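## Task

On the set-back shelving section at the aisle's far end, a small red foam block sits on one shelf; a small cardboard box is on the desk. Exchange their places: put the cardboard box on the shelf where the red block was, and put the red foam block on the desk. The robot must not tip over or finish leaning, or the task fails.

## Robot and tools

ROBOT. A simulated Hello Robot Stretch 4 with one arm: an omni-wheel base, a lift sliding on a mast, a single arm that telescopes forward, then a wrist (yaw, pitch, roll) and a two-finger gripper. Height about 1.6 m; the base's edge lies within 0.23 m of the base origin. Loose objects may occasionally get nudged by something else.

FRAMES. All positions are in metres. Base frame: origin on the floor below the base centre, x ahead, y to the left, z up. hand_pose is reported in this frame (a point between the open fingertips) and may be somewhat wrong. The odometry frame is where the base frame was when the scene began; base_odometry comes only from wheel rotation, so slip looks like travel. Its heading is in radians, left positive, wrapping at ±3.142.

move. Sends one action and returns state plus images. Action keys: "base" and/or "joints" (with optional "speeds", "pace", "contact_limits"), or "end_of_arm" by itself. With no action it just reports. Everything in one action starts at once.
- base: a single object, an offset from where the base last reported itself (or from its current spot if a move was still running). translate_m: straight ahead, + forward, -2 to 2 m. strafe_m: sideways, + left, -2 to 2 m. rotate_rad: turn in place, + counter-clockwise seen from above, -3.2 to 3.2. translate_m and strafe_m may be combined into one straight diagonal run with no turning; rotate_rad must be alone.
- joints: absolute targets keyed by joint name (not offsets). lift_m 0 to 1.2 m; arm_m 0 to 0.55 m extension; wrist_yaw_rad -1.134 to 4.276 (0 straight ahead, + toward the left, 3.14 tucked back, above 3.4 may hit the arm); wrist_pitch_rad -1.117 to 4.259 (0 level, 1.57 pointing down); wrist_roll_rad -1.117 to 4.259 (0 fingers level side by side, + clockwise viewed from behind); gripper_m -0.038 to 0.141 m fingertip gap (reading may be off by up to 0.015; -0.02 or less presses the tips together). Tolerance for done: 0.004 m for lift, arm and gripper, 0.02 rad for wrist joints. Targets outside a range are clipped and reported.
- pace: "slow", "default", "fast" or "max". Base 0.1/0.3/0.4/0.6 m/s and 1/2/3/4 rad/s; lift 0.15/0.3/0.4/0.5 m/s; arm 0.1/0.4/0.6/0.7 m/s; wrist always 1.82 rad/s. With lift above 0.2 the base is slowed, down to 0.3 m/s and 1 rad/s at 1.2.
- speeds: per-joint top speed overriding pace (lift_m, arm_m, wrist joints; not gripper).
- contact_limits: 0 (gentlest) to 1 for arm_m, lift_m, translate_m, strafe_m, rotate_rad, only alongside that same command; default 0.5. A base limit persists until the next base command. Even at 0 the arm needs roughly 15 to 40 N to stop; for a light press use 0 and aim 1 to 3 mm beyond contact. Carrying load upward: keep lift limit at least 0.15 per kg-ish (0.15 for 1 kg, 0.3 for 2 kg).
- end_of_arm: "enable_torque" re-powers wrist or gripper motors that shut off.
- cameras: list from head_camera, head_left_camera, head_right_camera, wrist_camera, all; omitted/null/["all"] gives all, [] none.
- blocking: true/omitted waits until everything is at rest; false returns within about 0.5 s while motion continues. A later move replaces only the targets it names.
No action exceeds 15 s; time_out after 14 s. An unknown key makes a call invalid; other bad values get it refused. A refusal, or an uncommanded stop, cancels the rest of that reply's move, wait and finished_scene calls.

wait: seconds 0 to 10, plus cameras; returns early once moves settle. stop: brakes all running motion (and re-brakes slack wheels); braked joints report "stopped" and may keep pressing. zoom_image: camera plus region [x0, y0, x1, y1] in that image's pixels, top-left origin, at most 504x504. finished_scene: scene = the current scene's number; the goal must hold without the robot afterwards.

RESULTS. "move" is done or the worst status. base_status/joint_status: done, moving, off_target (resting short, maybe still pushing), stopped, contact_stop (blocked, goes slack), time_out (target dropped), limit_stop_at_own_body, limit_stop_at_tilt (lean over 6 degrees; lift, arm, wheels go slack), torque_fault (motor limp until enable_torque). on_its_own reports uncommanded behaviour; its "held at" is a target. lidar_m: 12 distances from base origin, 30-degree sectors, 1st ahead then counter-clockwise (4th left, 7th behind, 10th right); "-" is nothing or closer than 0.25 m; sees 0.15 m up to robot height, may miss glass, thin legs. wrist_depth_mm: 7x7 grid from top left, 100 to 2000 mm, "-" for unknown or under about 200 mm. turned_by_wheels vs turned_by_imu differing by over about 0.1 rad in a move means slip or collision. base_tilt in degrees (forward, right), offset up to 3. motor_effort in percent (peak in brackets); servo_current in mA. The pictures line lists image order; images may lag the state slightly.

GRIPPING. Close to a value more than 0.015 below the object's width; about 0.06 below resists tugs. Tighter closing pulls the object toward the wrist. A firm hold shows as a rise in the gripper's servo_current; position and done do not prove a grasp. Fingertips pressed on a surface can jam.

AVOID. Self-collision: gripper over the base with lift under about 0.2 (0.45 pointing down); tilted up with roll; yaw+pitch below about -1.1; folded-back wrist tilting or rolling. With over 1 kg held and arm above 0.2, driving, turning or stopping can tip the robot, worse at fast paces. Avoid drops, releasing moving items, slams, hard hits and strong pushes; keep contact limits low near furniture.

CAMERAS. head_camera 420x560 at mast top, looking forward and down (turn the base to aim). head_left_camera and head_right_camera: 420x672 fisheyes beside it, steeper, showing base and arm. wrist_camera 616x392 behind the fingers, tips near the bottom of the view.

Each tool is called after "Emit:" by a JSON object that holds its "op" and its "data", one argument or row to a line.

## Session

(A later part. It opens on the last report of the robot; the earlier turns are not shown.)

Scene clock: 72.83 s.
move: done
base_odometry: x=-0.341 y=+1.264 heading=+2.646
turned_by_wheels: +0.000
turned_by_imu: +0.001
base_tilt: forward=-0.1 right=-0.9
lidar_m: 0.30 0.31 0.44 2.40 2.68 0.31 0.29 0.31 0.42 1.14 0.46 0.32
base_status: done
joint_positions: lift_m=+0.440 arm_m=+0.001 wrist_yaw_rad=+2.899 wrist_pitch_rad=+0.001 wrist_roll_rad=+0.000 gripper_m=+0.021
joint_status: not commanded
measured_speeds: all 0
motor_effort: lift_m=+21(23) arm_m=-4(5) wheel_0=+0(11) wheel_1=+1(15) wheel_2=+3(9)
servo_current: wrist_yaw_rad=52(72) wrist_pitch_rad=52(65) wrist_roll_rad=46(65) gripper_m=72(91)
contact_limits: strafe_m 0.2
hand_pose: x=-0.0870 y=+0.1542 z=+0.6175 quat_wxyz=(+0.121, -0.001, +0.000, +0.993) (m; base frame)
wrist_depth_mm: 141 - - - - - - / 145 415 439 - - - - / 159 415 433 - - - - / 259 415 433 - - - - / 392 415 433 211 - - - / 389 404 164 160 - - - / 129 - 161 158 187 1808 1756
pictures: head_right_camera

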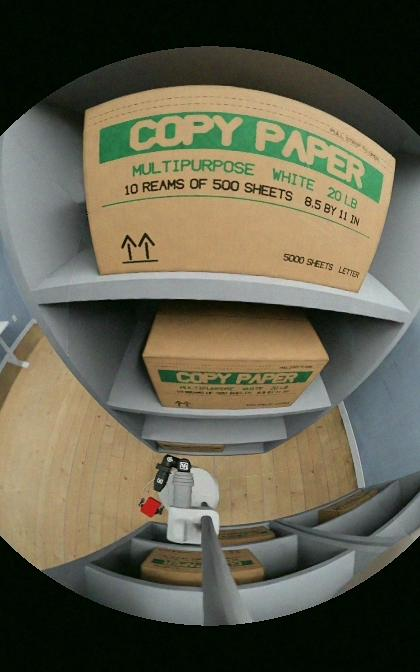

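Emit:
{"op": "move", "data": {
  "base": {"strafe_m": 1.0},
  "contact_limits": {"strafe_m": 0.2},
  "cameras": []
}}

Emit:
{"op": "move", "data": {
  "base": {"rotate_rad": 1.606}
}}

Scene clock: 77.80 s.
move: done
base_odometry: x=-0.816 y=+0.384 heading=+2.646
turned_by_wheels: +0.000
turned_by_imu: +0.002
base_tilt: forward=-0.1 right=-0.9
lidar_m: 1.87 1.96 1.47 1.40 1.48 1.96 1.89 1.00 0.75 1.18 0.75 0.98
base_status: done
joint_positions: lift_m=+0.440 arm_m=+0.001 wrist_yaw_rad=+2.899 wrist_pitch_rad=+0.001 wrist_roll_rad=+0.000 gripper_m=+0.021
joint_status: not commanded
measured_speeds: all 0
motor_effort: lift_m=+22(23) arm_m=-4(5) wheel_0=-1(12) wheel_1=+0(14) wheel_2=+0(6)
servo_current: wrist_yaw_rad=33(72) wrist_pitch_rad=26(59) wrist_roll_rad=52(59) gripper_m=65(91)
contact_limits: strafe_m 0.2
hand_pose: x=-0.0870 y=+0.1542 z=+0.6175 quat_wxyz=(+0.121, -0.001, +0.000, +0.993) (m; base frame)
wrist_depth_mm: 141 - - - - - - / 145 - - - - - - / 160 258 - - - - - / 216 - - - - - - / - - 250 - - - - / - 181 164 160 - - - / 1366 1336 161 158 187 1863 1756
pictures: none
No camera images: "cameras" was empty.

Scene clock: 79.90 s.
move: done
base_odometry: x=-0.816 y=+0.384 heading=-2.032
turned_by_wheels: +1.606
turned_by_imu: +1.570
base_tilt: forward=-0.1 right=-0.9
lidar_m: 1.41 1.49 1.93 1.88 0.98 0.76 1.17 0.76 0.99 1.88 1.95 1.46
base_status: done
joint_positions: lift_m=+0.440 arm_m=+0.001 wrist_yaw_rad=+2.899 wrist_pitch_rad=+0.001 wrist_roll_rad=+0.000 gripper_m=+0.021
joint_status: not commanded
measured_speeds: all 0
motor_effort: lift_m=+22(22) arm_m=-4(5) wheel_0=-3(10) wheel_1=-2(12) wheel_2=-1(12)
servo_current: wrist_yaw_rad=52(59) wrist_pitch_rad=46(65) wrist_roll_rad=46(52) gripper_m=78(85)
hand_pose: x=-0.0870 y=+0.1542 z=+0.6175 quat_wxyz=(+0.121, -0.001, +0.000, +0.993) (m; base frame)
wrist_depth_mm: 141 - - - - - - / 149 - - - - - - / 164 - - - - - - / 224 - - 1042 - - - / 1464 - - 218 - - - / 1808 - 164 160 187 - - / 1078 1336 162 158 158 1863 1618
pictures: head_camera, head_left_camera, head_right_camera, wrist_camera

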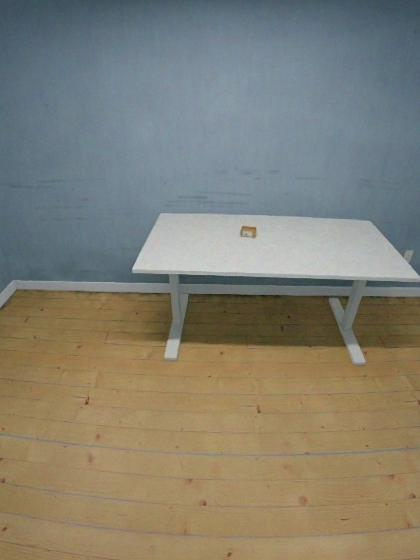

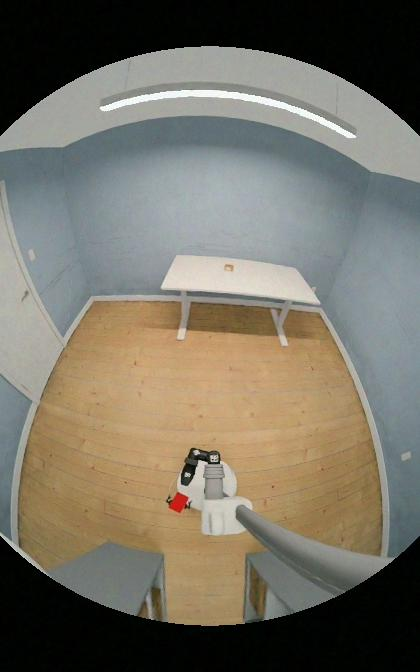

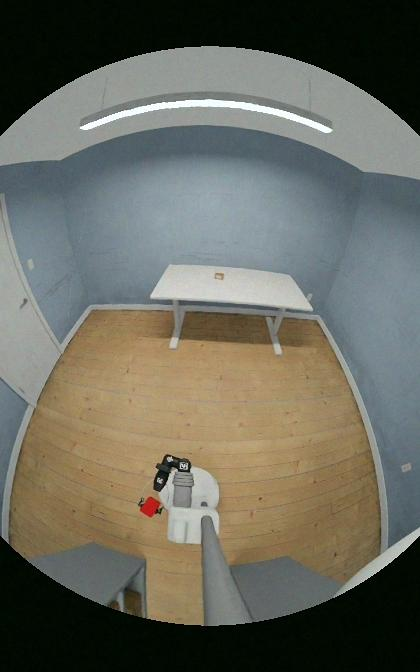

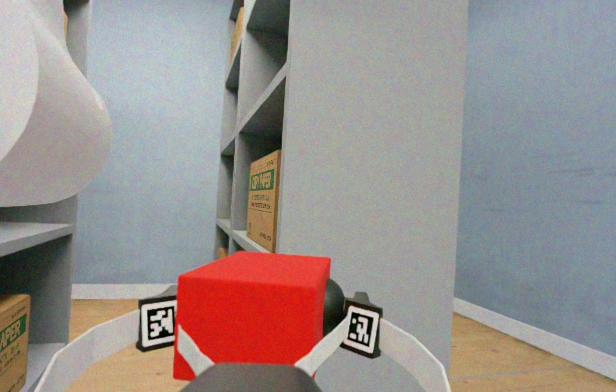

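Emit:
{"op": "zoom_image", "data": {
  "camera": "head_camera",
  "region": [210, 205, 290, 265]
}}

Scaled by 6.300 from the camera's 420x560 image, which has a finer 600x800 frame.

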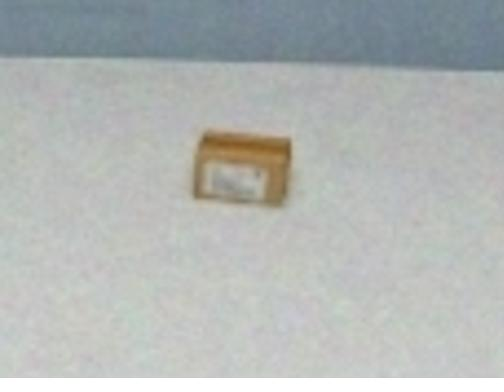

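Emit:
{"op": "move", "data": {
  "base": {"translate_m": 0.98, "strafe_m": 0.1},
  "joints": {"lift_m": 0.66, "wrist_yaw_rad": 0.0}
}}

Scene clock: 85.57 s.
move: done
base_odometry: x=-1.162 y=-0.538 heading=-2.031
turned_by_wheels: +0.001
turned_by_imu: -0.001
base_tilt: forward=-0.1 right=-0.9
lidar_m: 0.44 0.48 1.78 1.73 1.82 1.73 1.67 1.73 2.04 1.98 0.62 0.47
base_status: done
joint_positions: lift_m=+0.660 arm_m=+0.001 wrist_yaw_rad=+0.001 wrist_pitch_rad=+0.001 wrist_roll_rad=+0.000 gripper_m=+0.021
joint_status: all done
measured_speeds: all 0
motor_effort: lift_m=+22(25) arm_m=-4(5) wheel_0=+3(7) wheel_1=+4(14) wheel_2=+1(15)
servo_current: wrist_yaw_rad=46(117) wrist_pitch_rad=33(59) wrist_roll_rad=46(59) gripper_m=78(104)
hand_pose: x=+0.4603 y=-0.0870 z=+0.8374 quat_wxyz=(+1.000, +0.000, +0.001, +0.001) (m; base frame)
wrist_depth_mm: - - - - - - - / - - - - - - - / - - - - - - - / - - - - - - - / - - 176 187 - - - / - 181 163 160 597 - - / 128 - 161 158 158 - -
pictures: head_camera, head_left_camera, head_right_camera, wrist_camera

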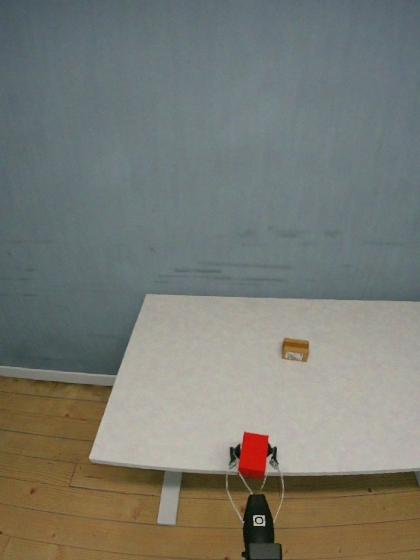

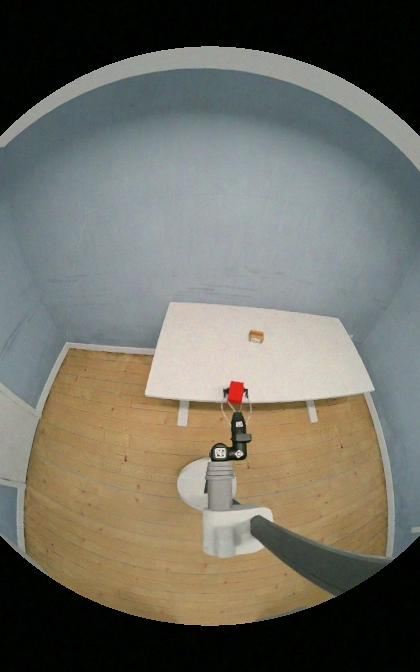

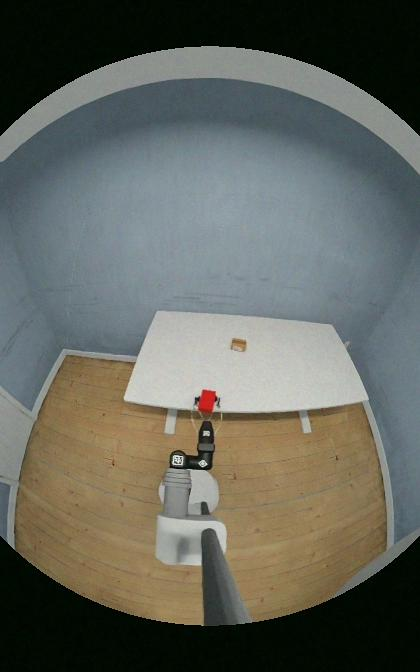

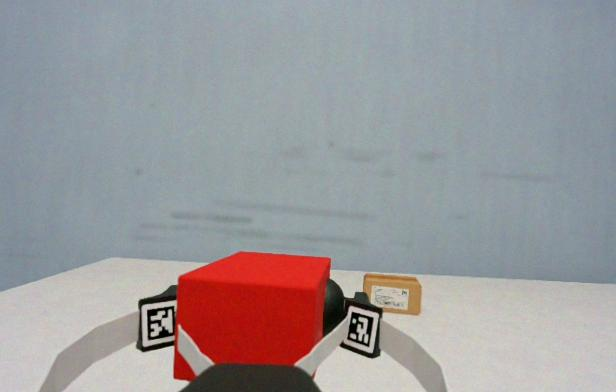

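Emit:
{"op": "move", "data": {
  "joints": {"lift_m": 0.605, "arm_m": 0.2},
  "cameras": ["wrist_camera", "head_camera"]
}}

Emit:
{"op": "zoom_image", "data": {
  "camera": "wrist_camera",
  "region": [100, 220, 520, 392]
}}

Scene clock: 87.60 s.
move: done
base_odometry: x=-1.162 y=-0.538 heading=-2.031
turned_by_wheels: +0.000
turned_by_imu: +0.000
base_tilt: forward=-0.1 right=-0.9
lidar_m: 0.45 0.47 1.77 1.72 1.83 1.73 1.68 1.72 2.07 1.98 0.63 0.49
base_status: not commanded
joint_positions: lift_m=+0.605 arm_m=+0.200 wrist_yaw_rad=+0.001 wrist_pitch_rad=+0.001 wrist_roll_rad=+0.000 gripper_m=+0.021
joint_status: all done
measured_speeds: all 0
motor_effort: lift_m=+14(21) arm_m=+5(6) wheel_0=+2(3) wheel_1=+4(4) wheel_2=+1(1)
servo_current: wrist_yaw_rad=52(78) wrist_pitch_rad=46(59) wrist_roll_rad=52(52) gripper_m=78(91)
hand_pose: x=+0.6593 y=-0.0871 z=+0.7831 quat_wxyz=(+1.000, +0.000, +0.001, +0.001) (m; base frame)
wrist_depth_mm: - - - - - - - / - - - - - - - / - - - - - - - / - - - - - - - / - - 178 187 - - - / - 181 164 160 413 410 - / 128 - 161 158 158 - -
pictures: head_camera, wrist_camera

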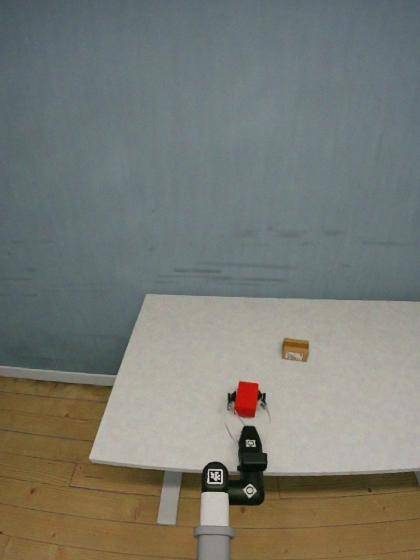

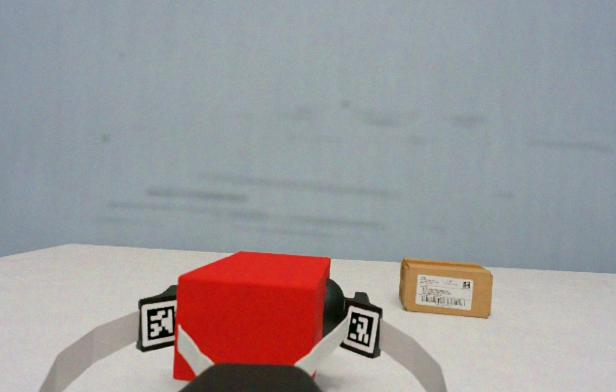

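Scaled by 1.200.

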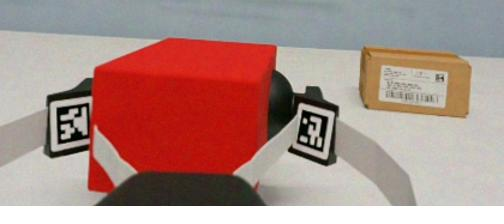

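Emit:
{"op": "move", "data": {
  "joints": {"lift_m": 0.581},
  "contact_limits": {"lift_m": 0.1},
  "cameras": ["wrist_camera", "head_camera"],
  "pace": "slow"
}}

Emit:
{"op": "zoom_image", "data": {
  "camera": "wrist_camera",
  "region": [100, 220, 520, 392]
}}

Emit:
{"op": "zoom_image", "data": {
  "camera": "head_camera",
  "region": [180, 350, 310, 500]
}}

Scene clock: 89.03 s.
move: contact_stop
base_odometry: x=-1.162 y=-0.538 heading=-2.031
turned_by_wheels: +0.000
turned_by_imu: +0.000
base_tilt: forward=-0.1 right=-0.9
lidar_m: 0.43 0.47 1.77 1.73 1.83 1.73 1.68 1.74 2.05 1.98 0.63 0.48
base_status: not commanded
joint_positions: lift_m=+0.596 arm_m=+0.200 wrist_yaw_rad=+0.000 wrist_pitch_rad=-0.001 wrist_roll_rad=+0.000 gripper_m=+0.021
joint_status: lift_m contact_stop (moved -0.009 of -0.024)
measured_speeds: all 0
on_its_own: lift_m is slack since a contact_stop (your +0.581 is given up)
motor_effort: lift_m=+19(19) arm_m=+4(5) wheel_0=+1(3) wheel_1=+3(4) wheel_2=+1(2)
servo_current: wrist_yaw_rad=33(65) wrist_pitch_rad=46(72) wrist_roll_rad=52(52) gripper_m=59(91)
contact_limits: lift_m 0.1
hand_pose: x=+0.6592 y=-0.0875 z=+0.7745 quat_wxyz=(+1.000, +0.000, -0.001, +0.000) (m; base frame)
wrist_depth_mm: - - - - - - - / - - - - - - - / - - - - - - - / - - - - - - - / - - 178 187 - - - / - 180 164 160 192 410 - / 128 - 161 158 158 - -
pictures: head_camera, wrist_camera

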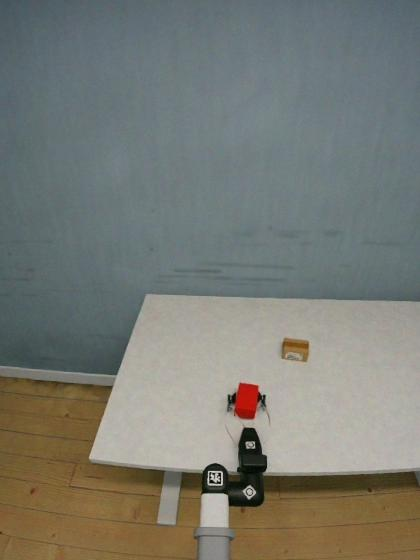

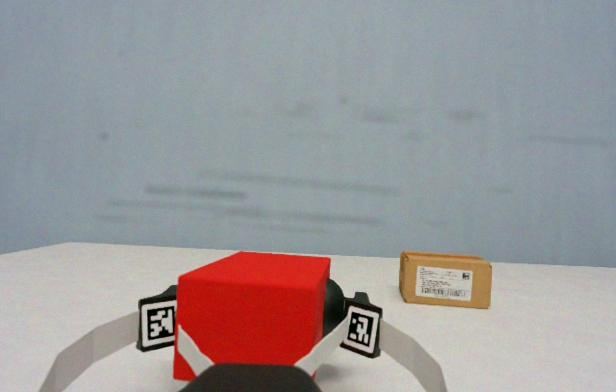

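Scaled by 1.200.

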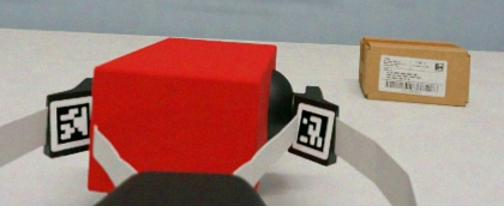

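Scaled by 3.360 from the camera's 420x560 image, which has a finer 600x800 frame.

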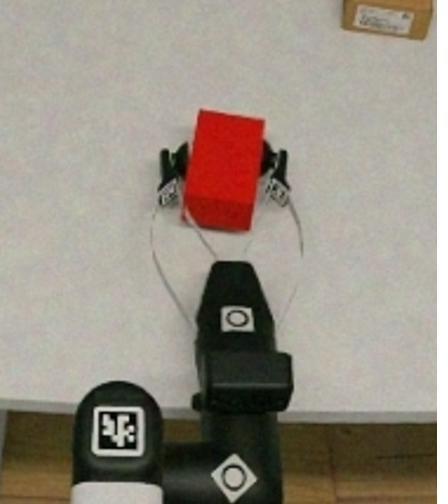

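Emit:
{"op": "move", "data": {
  "joints": {"lift_m": 0.584},
  "contact_limits": {"lift_m": 0.25},
  "cameras": ["wrist_camera", "head_camera"],
  "pace": "slow"
}}

Emit:
{"op": "zoom_image", "data": {
  "camera": "wrist_camera",
  "region": [100, 220, 520, 392]
}}

Emit:
{"op": "zoom_image", "data": {
  "camera": "head_camera",
  "region": [180, 350, 310, 500]
}}

Scene clock: 90.10 s.
move: done
base_odometry: x=-1.162 y=-0.538 heading=-2.031
turned_by_wheels: +0.000
turned_by_imu: +0.000
base_tilt: forward=-0.2 right=-0.9
lidar_m: 0.45 0.48 1.78 1.73 1.82 1.74 1.67 1.72 2.05 1.98 0.63 0.49
base_status: not commanded
joint_positions: lift_m=+0.585 arm_m=+0.200 wrist_yaw_rad=+0.000 wrist_pitch_rad=-0.001 wrist_roll_rad=+0.000 gripper_m=+0.021
joint_status: all done
measured_speeds: all 0
motor_effort: lift_m=+2(19) arm_m=+4(4) wheel_0=+1(1) wheel_1=+3(3) wheel_2=+1(1)
servo_current: wrist_yaw_rad=39(65) wrist_pitch_rad=39(59) wrist_roll_rad=52(59) gripper_m=72(91)
contact_limits: lift_m 0.25
hand_pose: x=+0.6592 y=-0.0875 z=+0.7639 quat_wxyz=(+1.000, +0.000, -0.001, +0.000) (m; base frame)
wrist_depth_mm: - - - - - - - / - - - - - - - / - - - - - - - / - - - - - - - / - - 176 187 - - - / - 181 164 160 413 410 - / 128 - 161 158 158 - -
pictures: head_camera, wrist_camera

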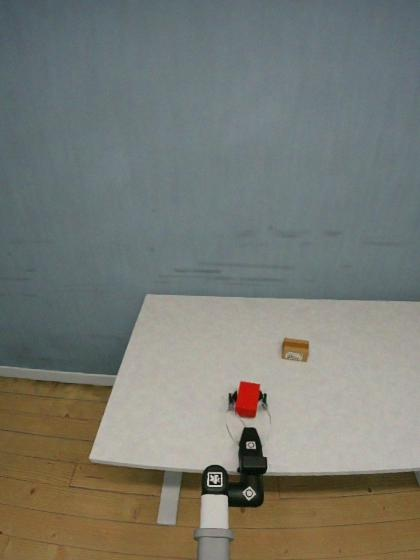

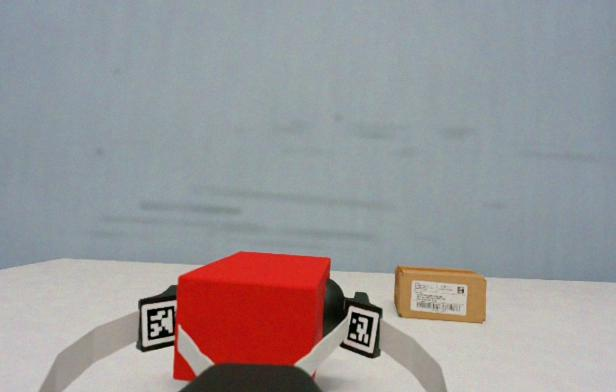

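Scaled by 1.200.

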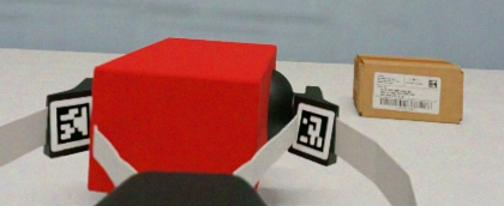

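Scaled by 3.360 from the camera's 420x560 image, which has a finer 600x800 frame.

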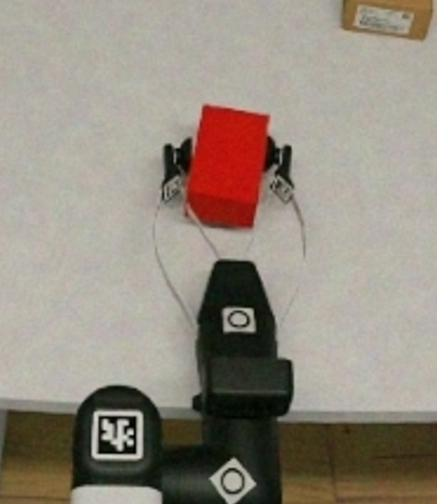

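Emit:
{"op": "move", "data": {
  "joints": {"gripper_m": 0.1},
  "cameras": ["wrist_camera", "head_camera"]
}}

Emit:
{"op": "zoom_image", "data": {
  "camera": "head_camera",
  "region": [180, 350, 310, 500]
}}

Scene clock: 92.00 s.
move: done
base_odometry: x=-1.162 y=-0.538 heading=-2.031
turned_by_wheels: +0.000
turned_by_imu: +0.000
base_tilt: forward=-0.1 right=-0.9
lidar_m: 0.46 0.48 1.76 1.71 1.83 1.71 1.69 1.73 2.07 1.97 0.62 0.47
base_status: not commanded
joint_positions: lift_m=+0.585 arm_m=+0.200 wrist_yaw_rad=+0.000 wrist_pitch_rad=-0.001 wrist_roll_rad=+0.000 gripper_m=+0.100
joint_status: all done
measured_speeds: all 0
motor_effort: lift_m=+2(3) arm_m=+4(4) wheel_0=+1(2) wheel_1=+3(3) wheel_2=+1(1)
servo_current: wrist_yaw_rad=46(72) wrist_pitch_rad=52(59) wrist_roll_rad=46(59) gripper_m=33(78)
contact_limits: lift_m 0.25
hand_pose: x=+0.6592 y=-0.0875 z=+0.7639 quat_wxyz=(+1.000, +0.000, -0.001, +0.000) (m; base frame)
wrist_depth_mm: - - - - - - - / - - - - - - - / - - - - - - - / - - - - - - - / - - - - - - - / - 189 - 216 215 407 - / - - 155 162 153 - -
pictures: head_camera, wrist_camera

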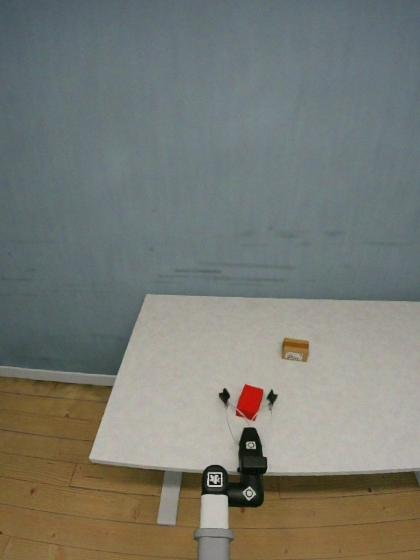

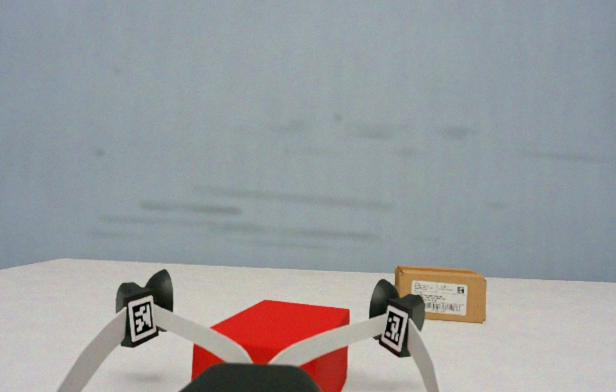

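Scaled by 3.360 from the camera's 420x560 image, which has a finer 600x800 frame.

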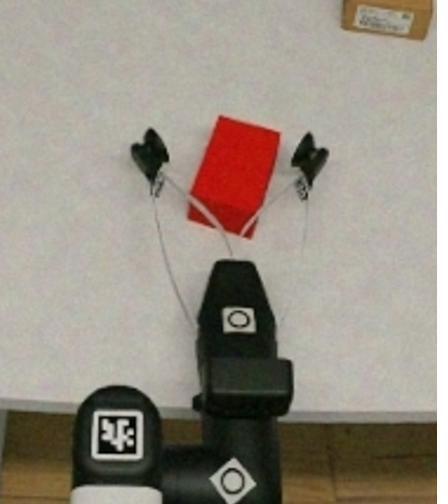

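Emit:
{"op": "move", "data": {
  "joints": {"gripper_m": 0.125, "lift_m": 0.64},
  "cameras": []
}}

Emit:
{"op": "move", "data": {
  "base": {"strafe_m": -0.19}
}}

Emit:
{"op": "zoom_image", "data": {
  "camera": "head_camera",
  "region": [170, 320, 320, 480]
}}

Scene clock: 94.00 s.
move: done
base_odometry: x=-1.162 y=-0.538 heading=-2.031
turned_by_wheels: +0.000
turned_by_imu: +0.000
base_tilt: forward=-0.2 right=-0.9
lidar_m: 0.44 0.46 1.79 1.74 1.82 1.72 1.68 1.73 2.05 1.98 0.64 0.47
base_status: not commanded
joint_positions: lift_m=+0.640 arm_m=+0.200 wrist_yaw_rad=+0.000 wrist_pitch_rad=-0.001 wrist_roll_rad=+0.000 gripper_m=+0.125
joint_status: all done
measured_speeds: all 0
motor_effort: lift_m=+22(23) arm_m=+4(4) wheel_0=+1(1) wheel_1=+3(3) wheel_2=+1(1)
servo_current: wrist_yaw_rad=39(72) wrist_pitch_rad=39(59) wrist_roll_rad=52(59) gripper_m=46(65)
hand_pose: x=+0.6592 y=-0.0875 z=+0.8182 quat_wxyz=(+1.000, +0.000, -0.001, +0.000) (m; base frame)
wrist_depth_mm: - - - - - - - / - - - - - - - / - - - - - - - / - - - - - - - / - - - - - - - / - 189 - - 201 404 - / - - 142 152 - - -
pictures: none
No camera images: "cameras" was empty.

Scene clock: 95.93 s.
move: done
base_odometry: x=-1.333 y=-0.454 heading=-2.031
turned_by_wheels: +0.000
turned_by_imu: +0.000
base_tilt: forward=-0.2 right=-0.9
lidar_m: 0.43 0.48 0.66 1.91 2.01 1.74 1.68 1.73 1.86 1.78 0.62 0.45
base_status: done
joint_positions: lift_m=+0.640 arm_m=+0.200 wrist_yaw_rad=+0.000 wrist_pitch_rad=-0.001 wrist_roll_rad=+0.000 gripper_m=+0.125
joint_status: not commanded
measured_speeds: all 0
motor_effort: lift_m=+23(23) arm_m=+4(4) wheel_0=+1(12) wheel_1=-2(13) wheel_2=+0(7)
servo_current: wrist_yaw_rad=52(59) wrist_pitch_rad=52(52) wrist_roll_rad=52(59) gripper_m=33(52)
hand_pose: x=+0.6592 y=-0.0875 z=+0.8182 quat_wxyz=(+1.000, +0.000, -0.001, +0.000) (m; base frame)
wrist_depth_mm: - - - - - - - / - - - - - - - / - - - - - - - / - - - - - - - / - - - - - - - / - 189 404 399 195 - - / 213 - 142 158 - - -
pictures: head_camera, head_left_camera, head_right_camera, wrist_camera

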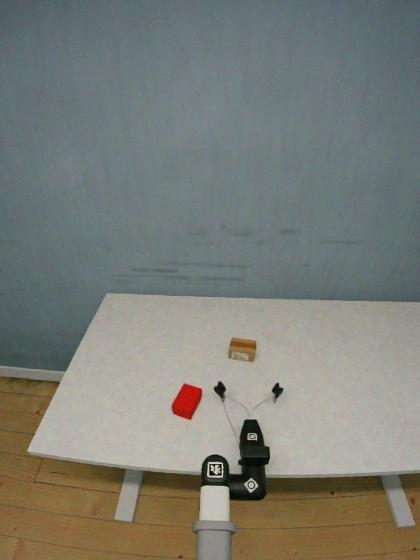

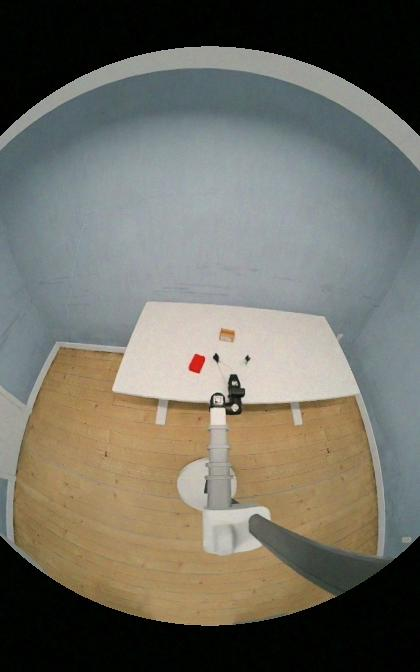

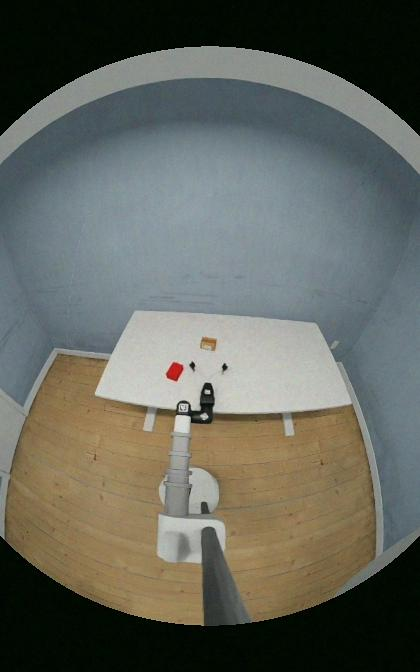

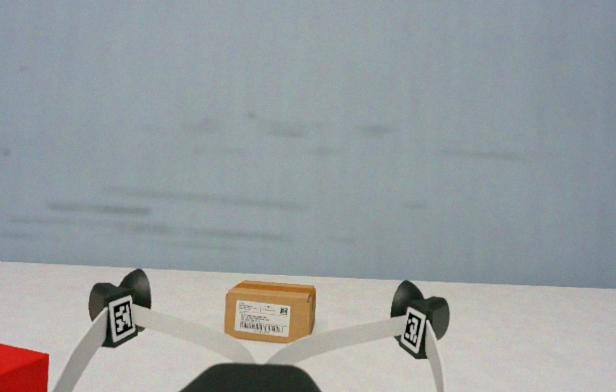

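Scaled by 3.150 from the camera's 420x560 image, which has a finer 600x800 frame.

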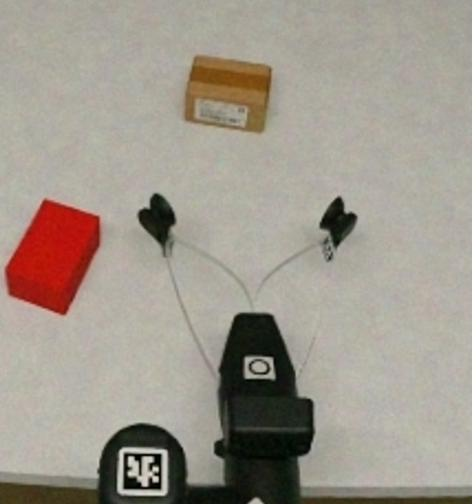

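Emit:
{"op": "move", "data": {
  "joints": {"lift_m": 0.74, "wrist_pitch_rad": 0.55, "gripper_m": 0.138},
  "cameras": ["head_camera", "wrist_camera"]
}}

Scene clock: 99.47 s.
move: done
base_odometry: x=-1.333 y=-0.454 heading=-2.031
turned_by_wheels: +0.000
turned_by_imu: +0.001
base_tilt: forward=-0.1 right=-0.9
lidar_m: 0.44 0.47 0.67 1.91 2.02 1.73 1.69 1.72 1.86 1.80 0.62 0.45
base_status: not commanded
joint_positions: lift_m=+0.740 arm_m=+0.200 wrist_yaw_rad=+0.000 wrist_pitch_rad=+0.548 wrist_roll_rad=+0.000 gripper_m=+0.138
joint_status: all done
measured_speeds: all 0
motor_effort: lift_m=+22(24) arm_m=-4(4) wheel_0=+1(2) wheel_1=-2(2) wheel_2=+0(0)
servo_current: wrist_yaw_rad=52(72) wrist_pitch_rad=33(481) wrist_roll_rad=39(52) gripper_m=39(72)
hand_pose: x=+0.6171 y=-0.0874 z=+0.7677 quat_wxyz=(+0.963, +0.000, +0.271, +0.000) (m; base frame)
wrist_depth_mm: - - - - - - - / - - - - - - - / - - 424 421 - - - / - - - - - - - / - - - - - - - / 205 188 - - 192 - - / - - 147 154 - - -
pictures: head_camera, wrist_camera

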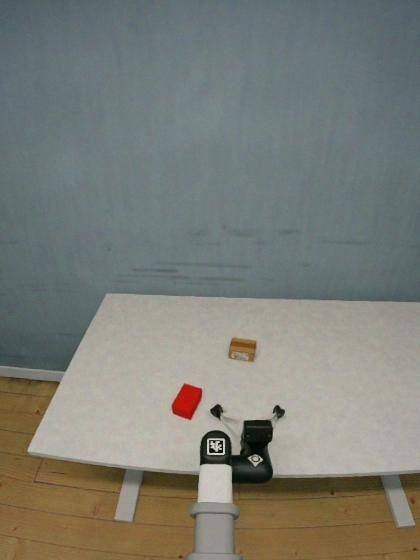

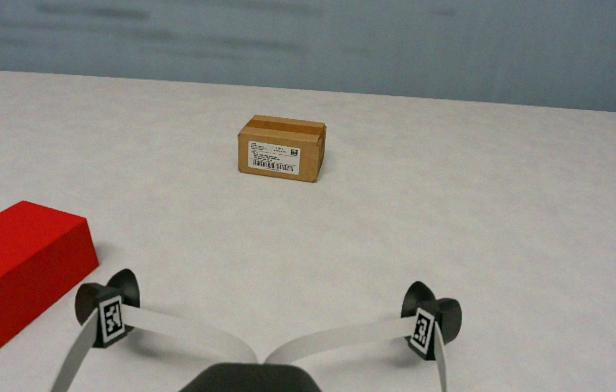

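Emit:
{"op": "move", "data": {
  "joints": {"lift_m": 0.705, "wrist_pitch_rad": 0.4, "arm_m": 0.36},
  "cameras": ["head_camera", "wrist_camera"]
}}

Emit:
{"op": "zoom_image", "data": {
  "camera": "head_camera",
  "region": [170, 320, 320, 480]
}}

Scene clock: 101.63 s.
move: done
base_odometry: x=-1.333 y=-0.454 heading=-2.031
turned_by_wheels: +0.000
turned_by_imu: +0.000
base_tilt: forward=-0.1 right=-0.9
lidar_m: 0.44 0.47 0.65 1.93 2.02 1.72 1.69 1.73 1.88 1.78 0.62 0.45
base_status: not commanded
joint_positions: lift_m=+0.705 arm_m=+0.360 wrist_yaw_rad=+0.000 wrist_pitch_rad=+0.407 wrist_roll_rad=+0.000 gripper_m=+0.138
joint_status: all done
measured_speeds: all 0
motor_effort: lift_m=+14(22) arm_m=+5(7) wheel_0=+1(2) wheel_1=-2(2) wheel_2=+0(0)
servo_current: wrist_yaw_rad=59(65) wrist_pitch_rad=46(111) wrist_roll_rad=46(52) gripper_m=39(46)
hand_pose: x=+0.7957 y=-0.0874 z=+0.7694 quat_wxyz=(+0.979, +0.000, +0.202, +0.000) (m; base frame)
wrist_depth_mm: - - - - - - - / - - - - - - - / - - - - - - - / - - - - - - - / - - 270 268 - - - / - 188 277 272 196 - - / - - 146 155 - - -
pictures: head_camera, wrist_camera

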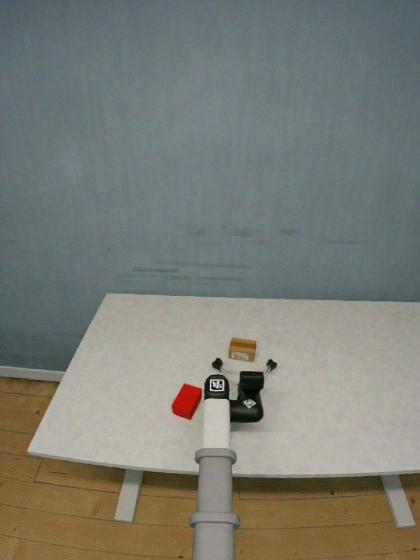

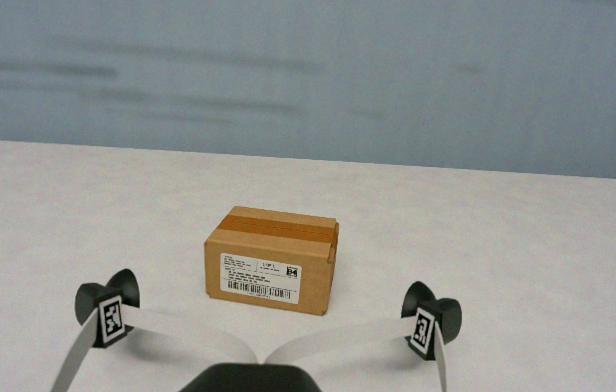

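Scaled by 3.150 from the camera's 420x560 image, which has a finer 600x800 frame.

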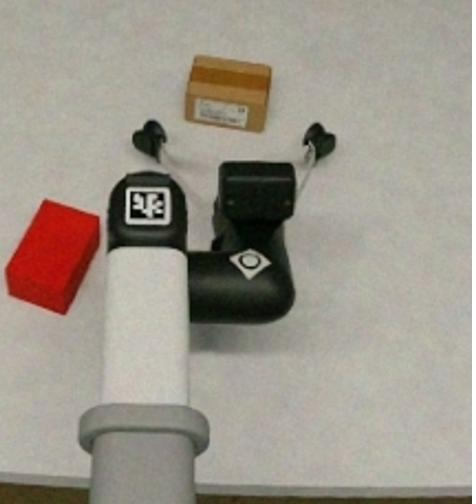

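Emit:
{"op": "move", "data": {
  "joints": {"lift_m": 0.68, "arm_m": 0.452},
  "contact_limits": {"arm_m": 0.2, "lift_m": 0.2},
  "cameras": ["head_camera", "wrist_camera"],
  "pace": "slow"
}}

Emit:
{"op": "zoom_image", "data": {
  "camera": "head_camera",
  "region": [170, 320, 320, 480]
}}

Scene clock: 104.50 s.
move: done
base_odometry: x=-1.333 y=-0.454 heading=-2.031
turned_by_wheels: +0.000
turned_by_imu: +0.001
base_tilt: forward=-0.1 right=-0.9
lidar_m: 0.43 0.46 0.65 1.92 2.03 1.73 1.69 1.73 1.86 1.80 0.62 0.46
base_status: not commanded
joint_positions: lift_m=+0.680 arm_m=+0.452 wrist_yaw_rad=+0.000 wrist_pitch_rad=+0.403 wrist_roll_rad=+0.000 gripper_m=+0.138
joint_status: all done
measured_speeds: all 0
motor_effort: lift_m=+13(14) arm_m=+5(6) wheel_0=+1(2) wheel_1=-2(2) wheel_2=+0(0)
servo_current: wrist_yaw_rad=59(65) wrist_pitch_rad=52(65) wrist_roll_rad=46(59) gripper_m=26(46)
contact_limits: arm_m 0.2; lift_m 0.2
hand_pose: x=+0.8881 y=-0.0873 z=+0.7455 quat_wxyz=(+0.980, +0.000, +0.200, +0.000) (m; base frame)
wrist_depth_mm: - - - - - - - / - - - - - - - / - - - - - - - / - - - - - - - / - - 202 208 - - - / - 181 177 178 195 - - / - - 169 160 - - -
pictures: head_camera, wrist_camera

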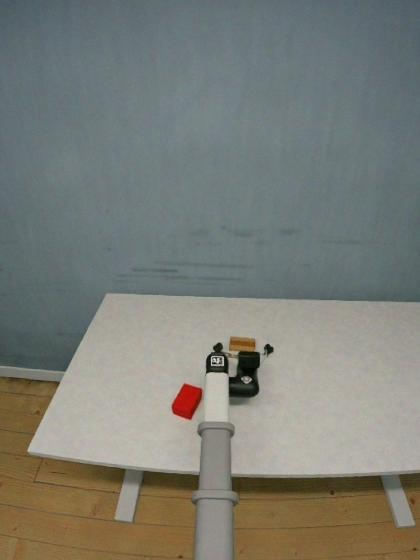

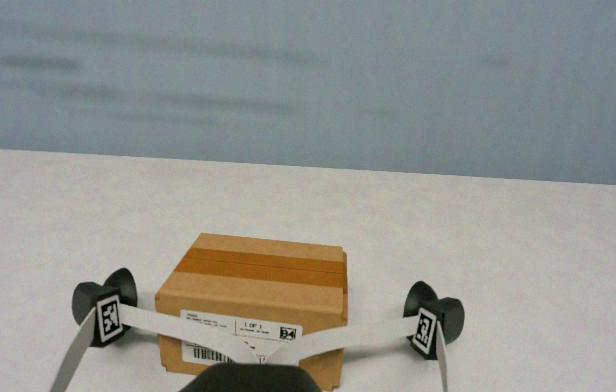

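Scaled by 3.150 from the camera's 420x560 image, which has a finer 600x800 frame.

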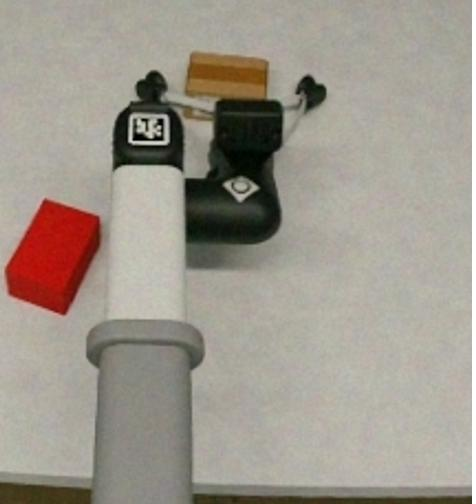

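Emit:
{"op": "move", "data": {
  "joints": {"arm_m": 0.464},
  "contact_limits": {"arm_m": 0.2},
  "cameras": [],
  "pace": "slow"
}}

Emit:
{"op": "move", "data": {
  "joints": {"gripper_m": 0.045},
  "cameras": ["head_camera", "wrist_camera"]
}}

Scene clock: 105.77 s.
move: done
base_odometry: x=-1.333 y=-0.454 heading=-2.031
turned_by_wheels: +0.000
turned_by_imu: +0.000
base_tilt: forward=-0.1 right=-0.9
lidar_m: 0.43 0.46 0.66 1.90 2.02 1.73 1.67 1.73 1.86 1.79 0.63 0.46
base_status: not commanded
joint_positions: lift_m=+0.680 arm_m=+0.464 wrist_yaw_rad=+0.000 wrist_pitch_rad=+0.403 wrist_roll_rad=+0.000 gripper_m=+0.138
joint_status: all done
measured_speeds: all 0
motor_effort: lift_m=+13(13) arm_m=+5(7) wheel_0=+1(2) wheel_1=-2(2) wheel_2=+0(0)
servo_current: wrist_yaw_rad=33(59) wrist_pitch_rad=52(59) wrist_roll_rad=52(52) gripper_m=39(46)
contact_limits: arm_m 0.2; lift_m 0.2
hand_pose: x=+0.9001 y=-0.0873 z=+0.7455 quat_wxyz=(+0.980, +0.000, +0.200, +0.000) (m; base frame)
wrist_depth_mm: - - - - - - - / - - - - - - - / - - - - - - - / - - - - - - - / - - 202 208 - - - / - 181 177 178 195 - - / - - 169 160 - - -
pictures: none
No camera images: "cameras" was empty.

Scene clock: 107.67 s.
move: done
base_odometry: x=-1.333 y=-0.454 heading=-2.031
turned_by_wheels: +0.000
turned_by_imu: +0.000
base_tilt: forward=-0.1 right=-0.9
lidar_m: 0.43 0.47 0.66 1.91 2.03 1.72 1.68 1.72 1.87 1.80 0.62 0.45
base_status: not commanded
joint_positions: lift_m=+0.680 arm_m=+0.464 wrist_yaw_rad=+0.000 wrist_pitch_rad=+0.403 wrist_roll_rad=+0.000 gripper_m=+0.046
joint_status: all done
measured_speeds: all 0
motor_effort: lift_m=+13(13) arm_m=+5(5) wheel_0=+2(2) wheel_1=-2(2) wheel_2=+0(0)
servo_current: wrist_yaw_rad=46(59) wrist_pitch_rad=65(65) wrist_roll_rad=52(59) gripper_m=72(150)
contact_limits: arm_m 0.2; lift_m 0.2
hand_pose: x=+0.9001 y=-0.0873 z=+0.7455 quat_wxyz=(+0.980, +0.000, +0.200, +0.000) (m; base frame)
wrist_depth_mm: - - - - - - - / - - - - - - - / - - - - - - - / - - - - - - - / - - 198 204 - - - / - 178 177 175 188 - - / 131 - 180 178 178 - -
pictures: head_camera, wrist_camera

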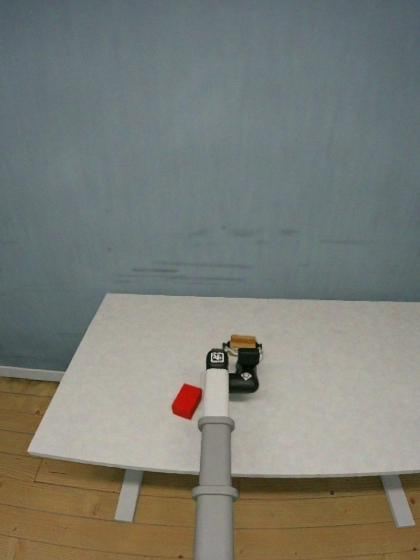

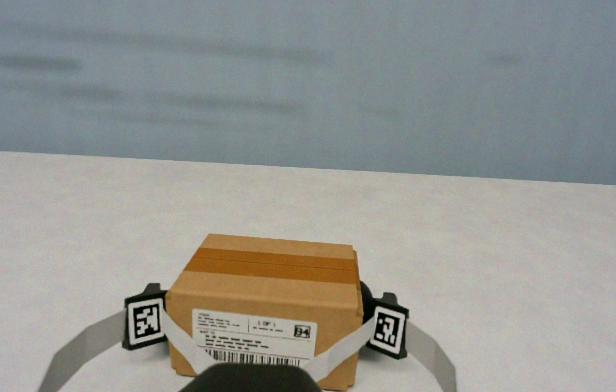

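Emit:
{"op": "move", "data": {
  "joints": {"lift_m": 0.76},
  "cameras": ["head_camera", "wrist_camera"]
}}

Scene clock: 109.10 s.
move: done
base_odometry: x=-1.333 y=-0.454 heading=-2.031
turned_by_wheels: +0.000
turned_by_imu: +0.000
base_tilt: forward=-0.1 right=-0.9
lidar_m: 0.45 0.47 0.64 1.91 2.03 1.73 1.67 1.74 1.85 1.79 0.63 0.45
base_status: not commanded
joint_positions: lift_m=+0.760 arm_m=+0.464 wrist_yaw_rad=+0.000 wrist_pitch_rad=+0.403 wrist_roll_rad=+0.000 gripper_m=+0.046
joint_status: all done
measured_speeds: all 0
motor_effort: lift_m=+23(25) arm_m=+5(5) wheel_0=+1(2) wheel_1=-2(2) wheel_2=+0(0)
servo_current: wrist_yaw_rad=59(65) wrist_pitch_rad=39(65) wrist_roll_rad=52(52) gripper_m=72(91)
contact_limits: arm_m 0.2
hand_pose: x=+0.9001 y=-0.0873 z=+0.8247 quat_wxyz=(+0.980, +0.000, +0.200, +0.000) (m; base frame)
wrist_depth_mm: - - - - - - - / - - - - - - - / - - - - - - - / - - - - - - - / - - 199 205 - - - / - 178 177 175 187 - - / 131 - 180 177 177 - -
pictures: head_camera, wrist_camera

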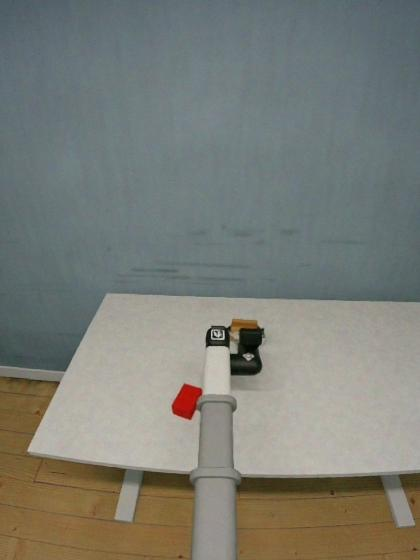

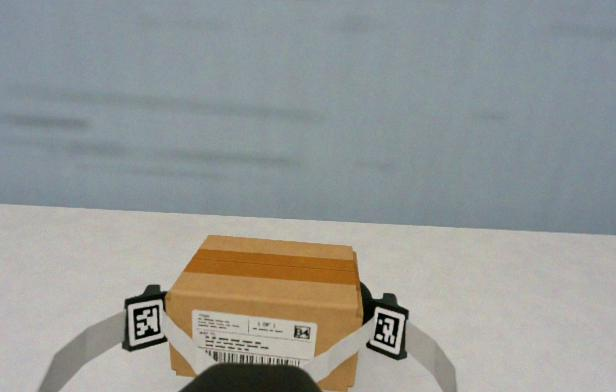

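Emit:
{"op": "move", "data": {
  "joints": {"arm_m": 0.0},
  "cameras": []
}}

Emit:
{"op": "move", "data": {
  "base": {"translate_m": -0.98, "strafe_m": 0.09},
  "joints": {"wrist_yaw_rad": 2.75}
}}

Scene clock: 112.53 s.
move: done
base_odometry: x=-1.333 y=-0.454 heading=-2.031
turned_by_wheels: +0.000
turned_by_imu: +0.001
base_tilt: forward=-0.1 right=-0.9
lidar_m: 0.43 0.48 0.66 1.92 2.02 1.73 1.67 1.72 1.88 1.80 0.61 0.46
base_status: not commanded
joint_positions: lift_m=+0.760 arm_m=+0.001 wrist_yaw_rad=+0.000 wrist_pitch_rad=+0.403 wrist_roll_rad=+0.000 gripper_m=+0.046
joint_status: all done
measured_speeds: all 0
motor_effort: lift_m=+23(23) arm_m=-5(7) wheel_0=+1(2) wheel_1=-2(2) wheel_2=+0(0)
servo_current: wrist_yaw_rad=33(65) wrist_pitch_rad=39(65) wrist_roll_rad=52(59) gripper_m=85(91)
hand_pose: x=+0.4371 y=-0.0873 z=+0.8247 quat_wxyz=(+0.980, +0.000, +0.200, +0.000) (m; base frame)
wrist_depth_mm: - - - - - - - / - - - - - - - / - - - - - - - / - - - - - - - / - - 199 205 - - - / - 178 178 175 188 - - / 132 - 180 177 177 - -
pictures: none
No camera images: "cameras" was empty.

Scene clock: 117.30 s.
move: done
base_odometry: x=-0.816 y=+0.384 heading=-2.032
turned_by_wheels: +0.000
turned_by_imu: +0.003
base_tilt: forward=-0.1 right=-0.9
lidar_m: 1.41 1.48 1.94 1.88 0.98 0.76 1.18 0.77 0.97 1.88 1.95 1.44
base_status: done
joint_positions: lift_m=+0.760 arm_m=+0.001 wrist_yaw_rad=+2.749 wrist_pitch_rad=+0.403 wrist_roll_rad=+0.000 gripper_m=+0.046
joint_status: all done
measured_speeds: all 0
motor_effort: lift_m=+23(23) arm_m=-4(5) wheel_0=-2(9) wheel_1=-2(10) wheel_2=+2(15)
servo_current: wrist_yaw_rad=46(124) wrist_pitch_rad=33(72) wrist_roll_rad=46(59) gripper_m=72(91)
hand_pose: x=-0.0397 y=+0.1823 z=+0.8247 quat_wxyz=(+0.191, -0.196, +0.039, +0.961) (m; base frame)
wrist_depth_mm: - - - - - - - / - - 1229 - - - - / - - 1118 - - - - / - - 1160 - - - - / 1708 1756 208 206 1863 1921 - / 1397 189 177 175 191 1537 1576 / 1118 1118 180 177 187 1281 1281
pictures: head_camera, head_left_camera, head_right_camera, wrist_camera

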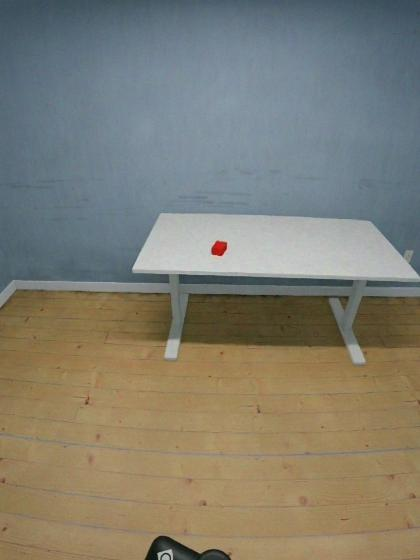

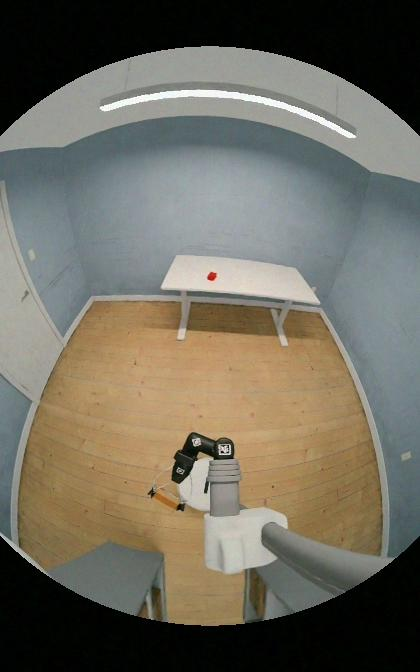

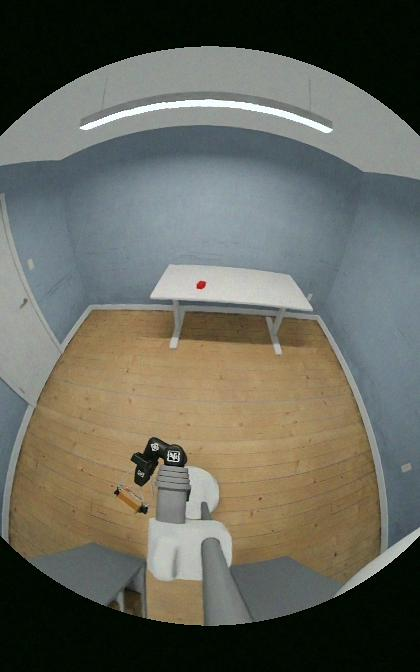

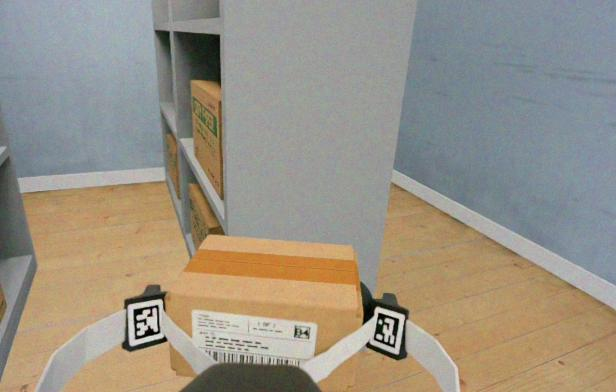

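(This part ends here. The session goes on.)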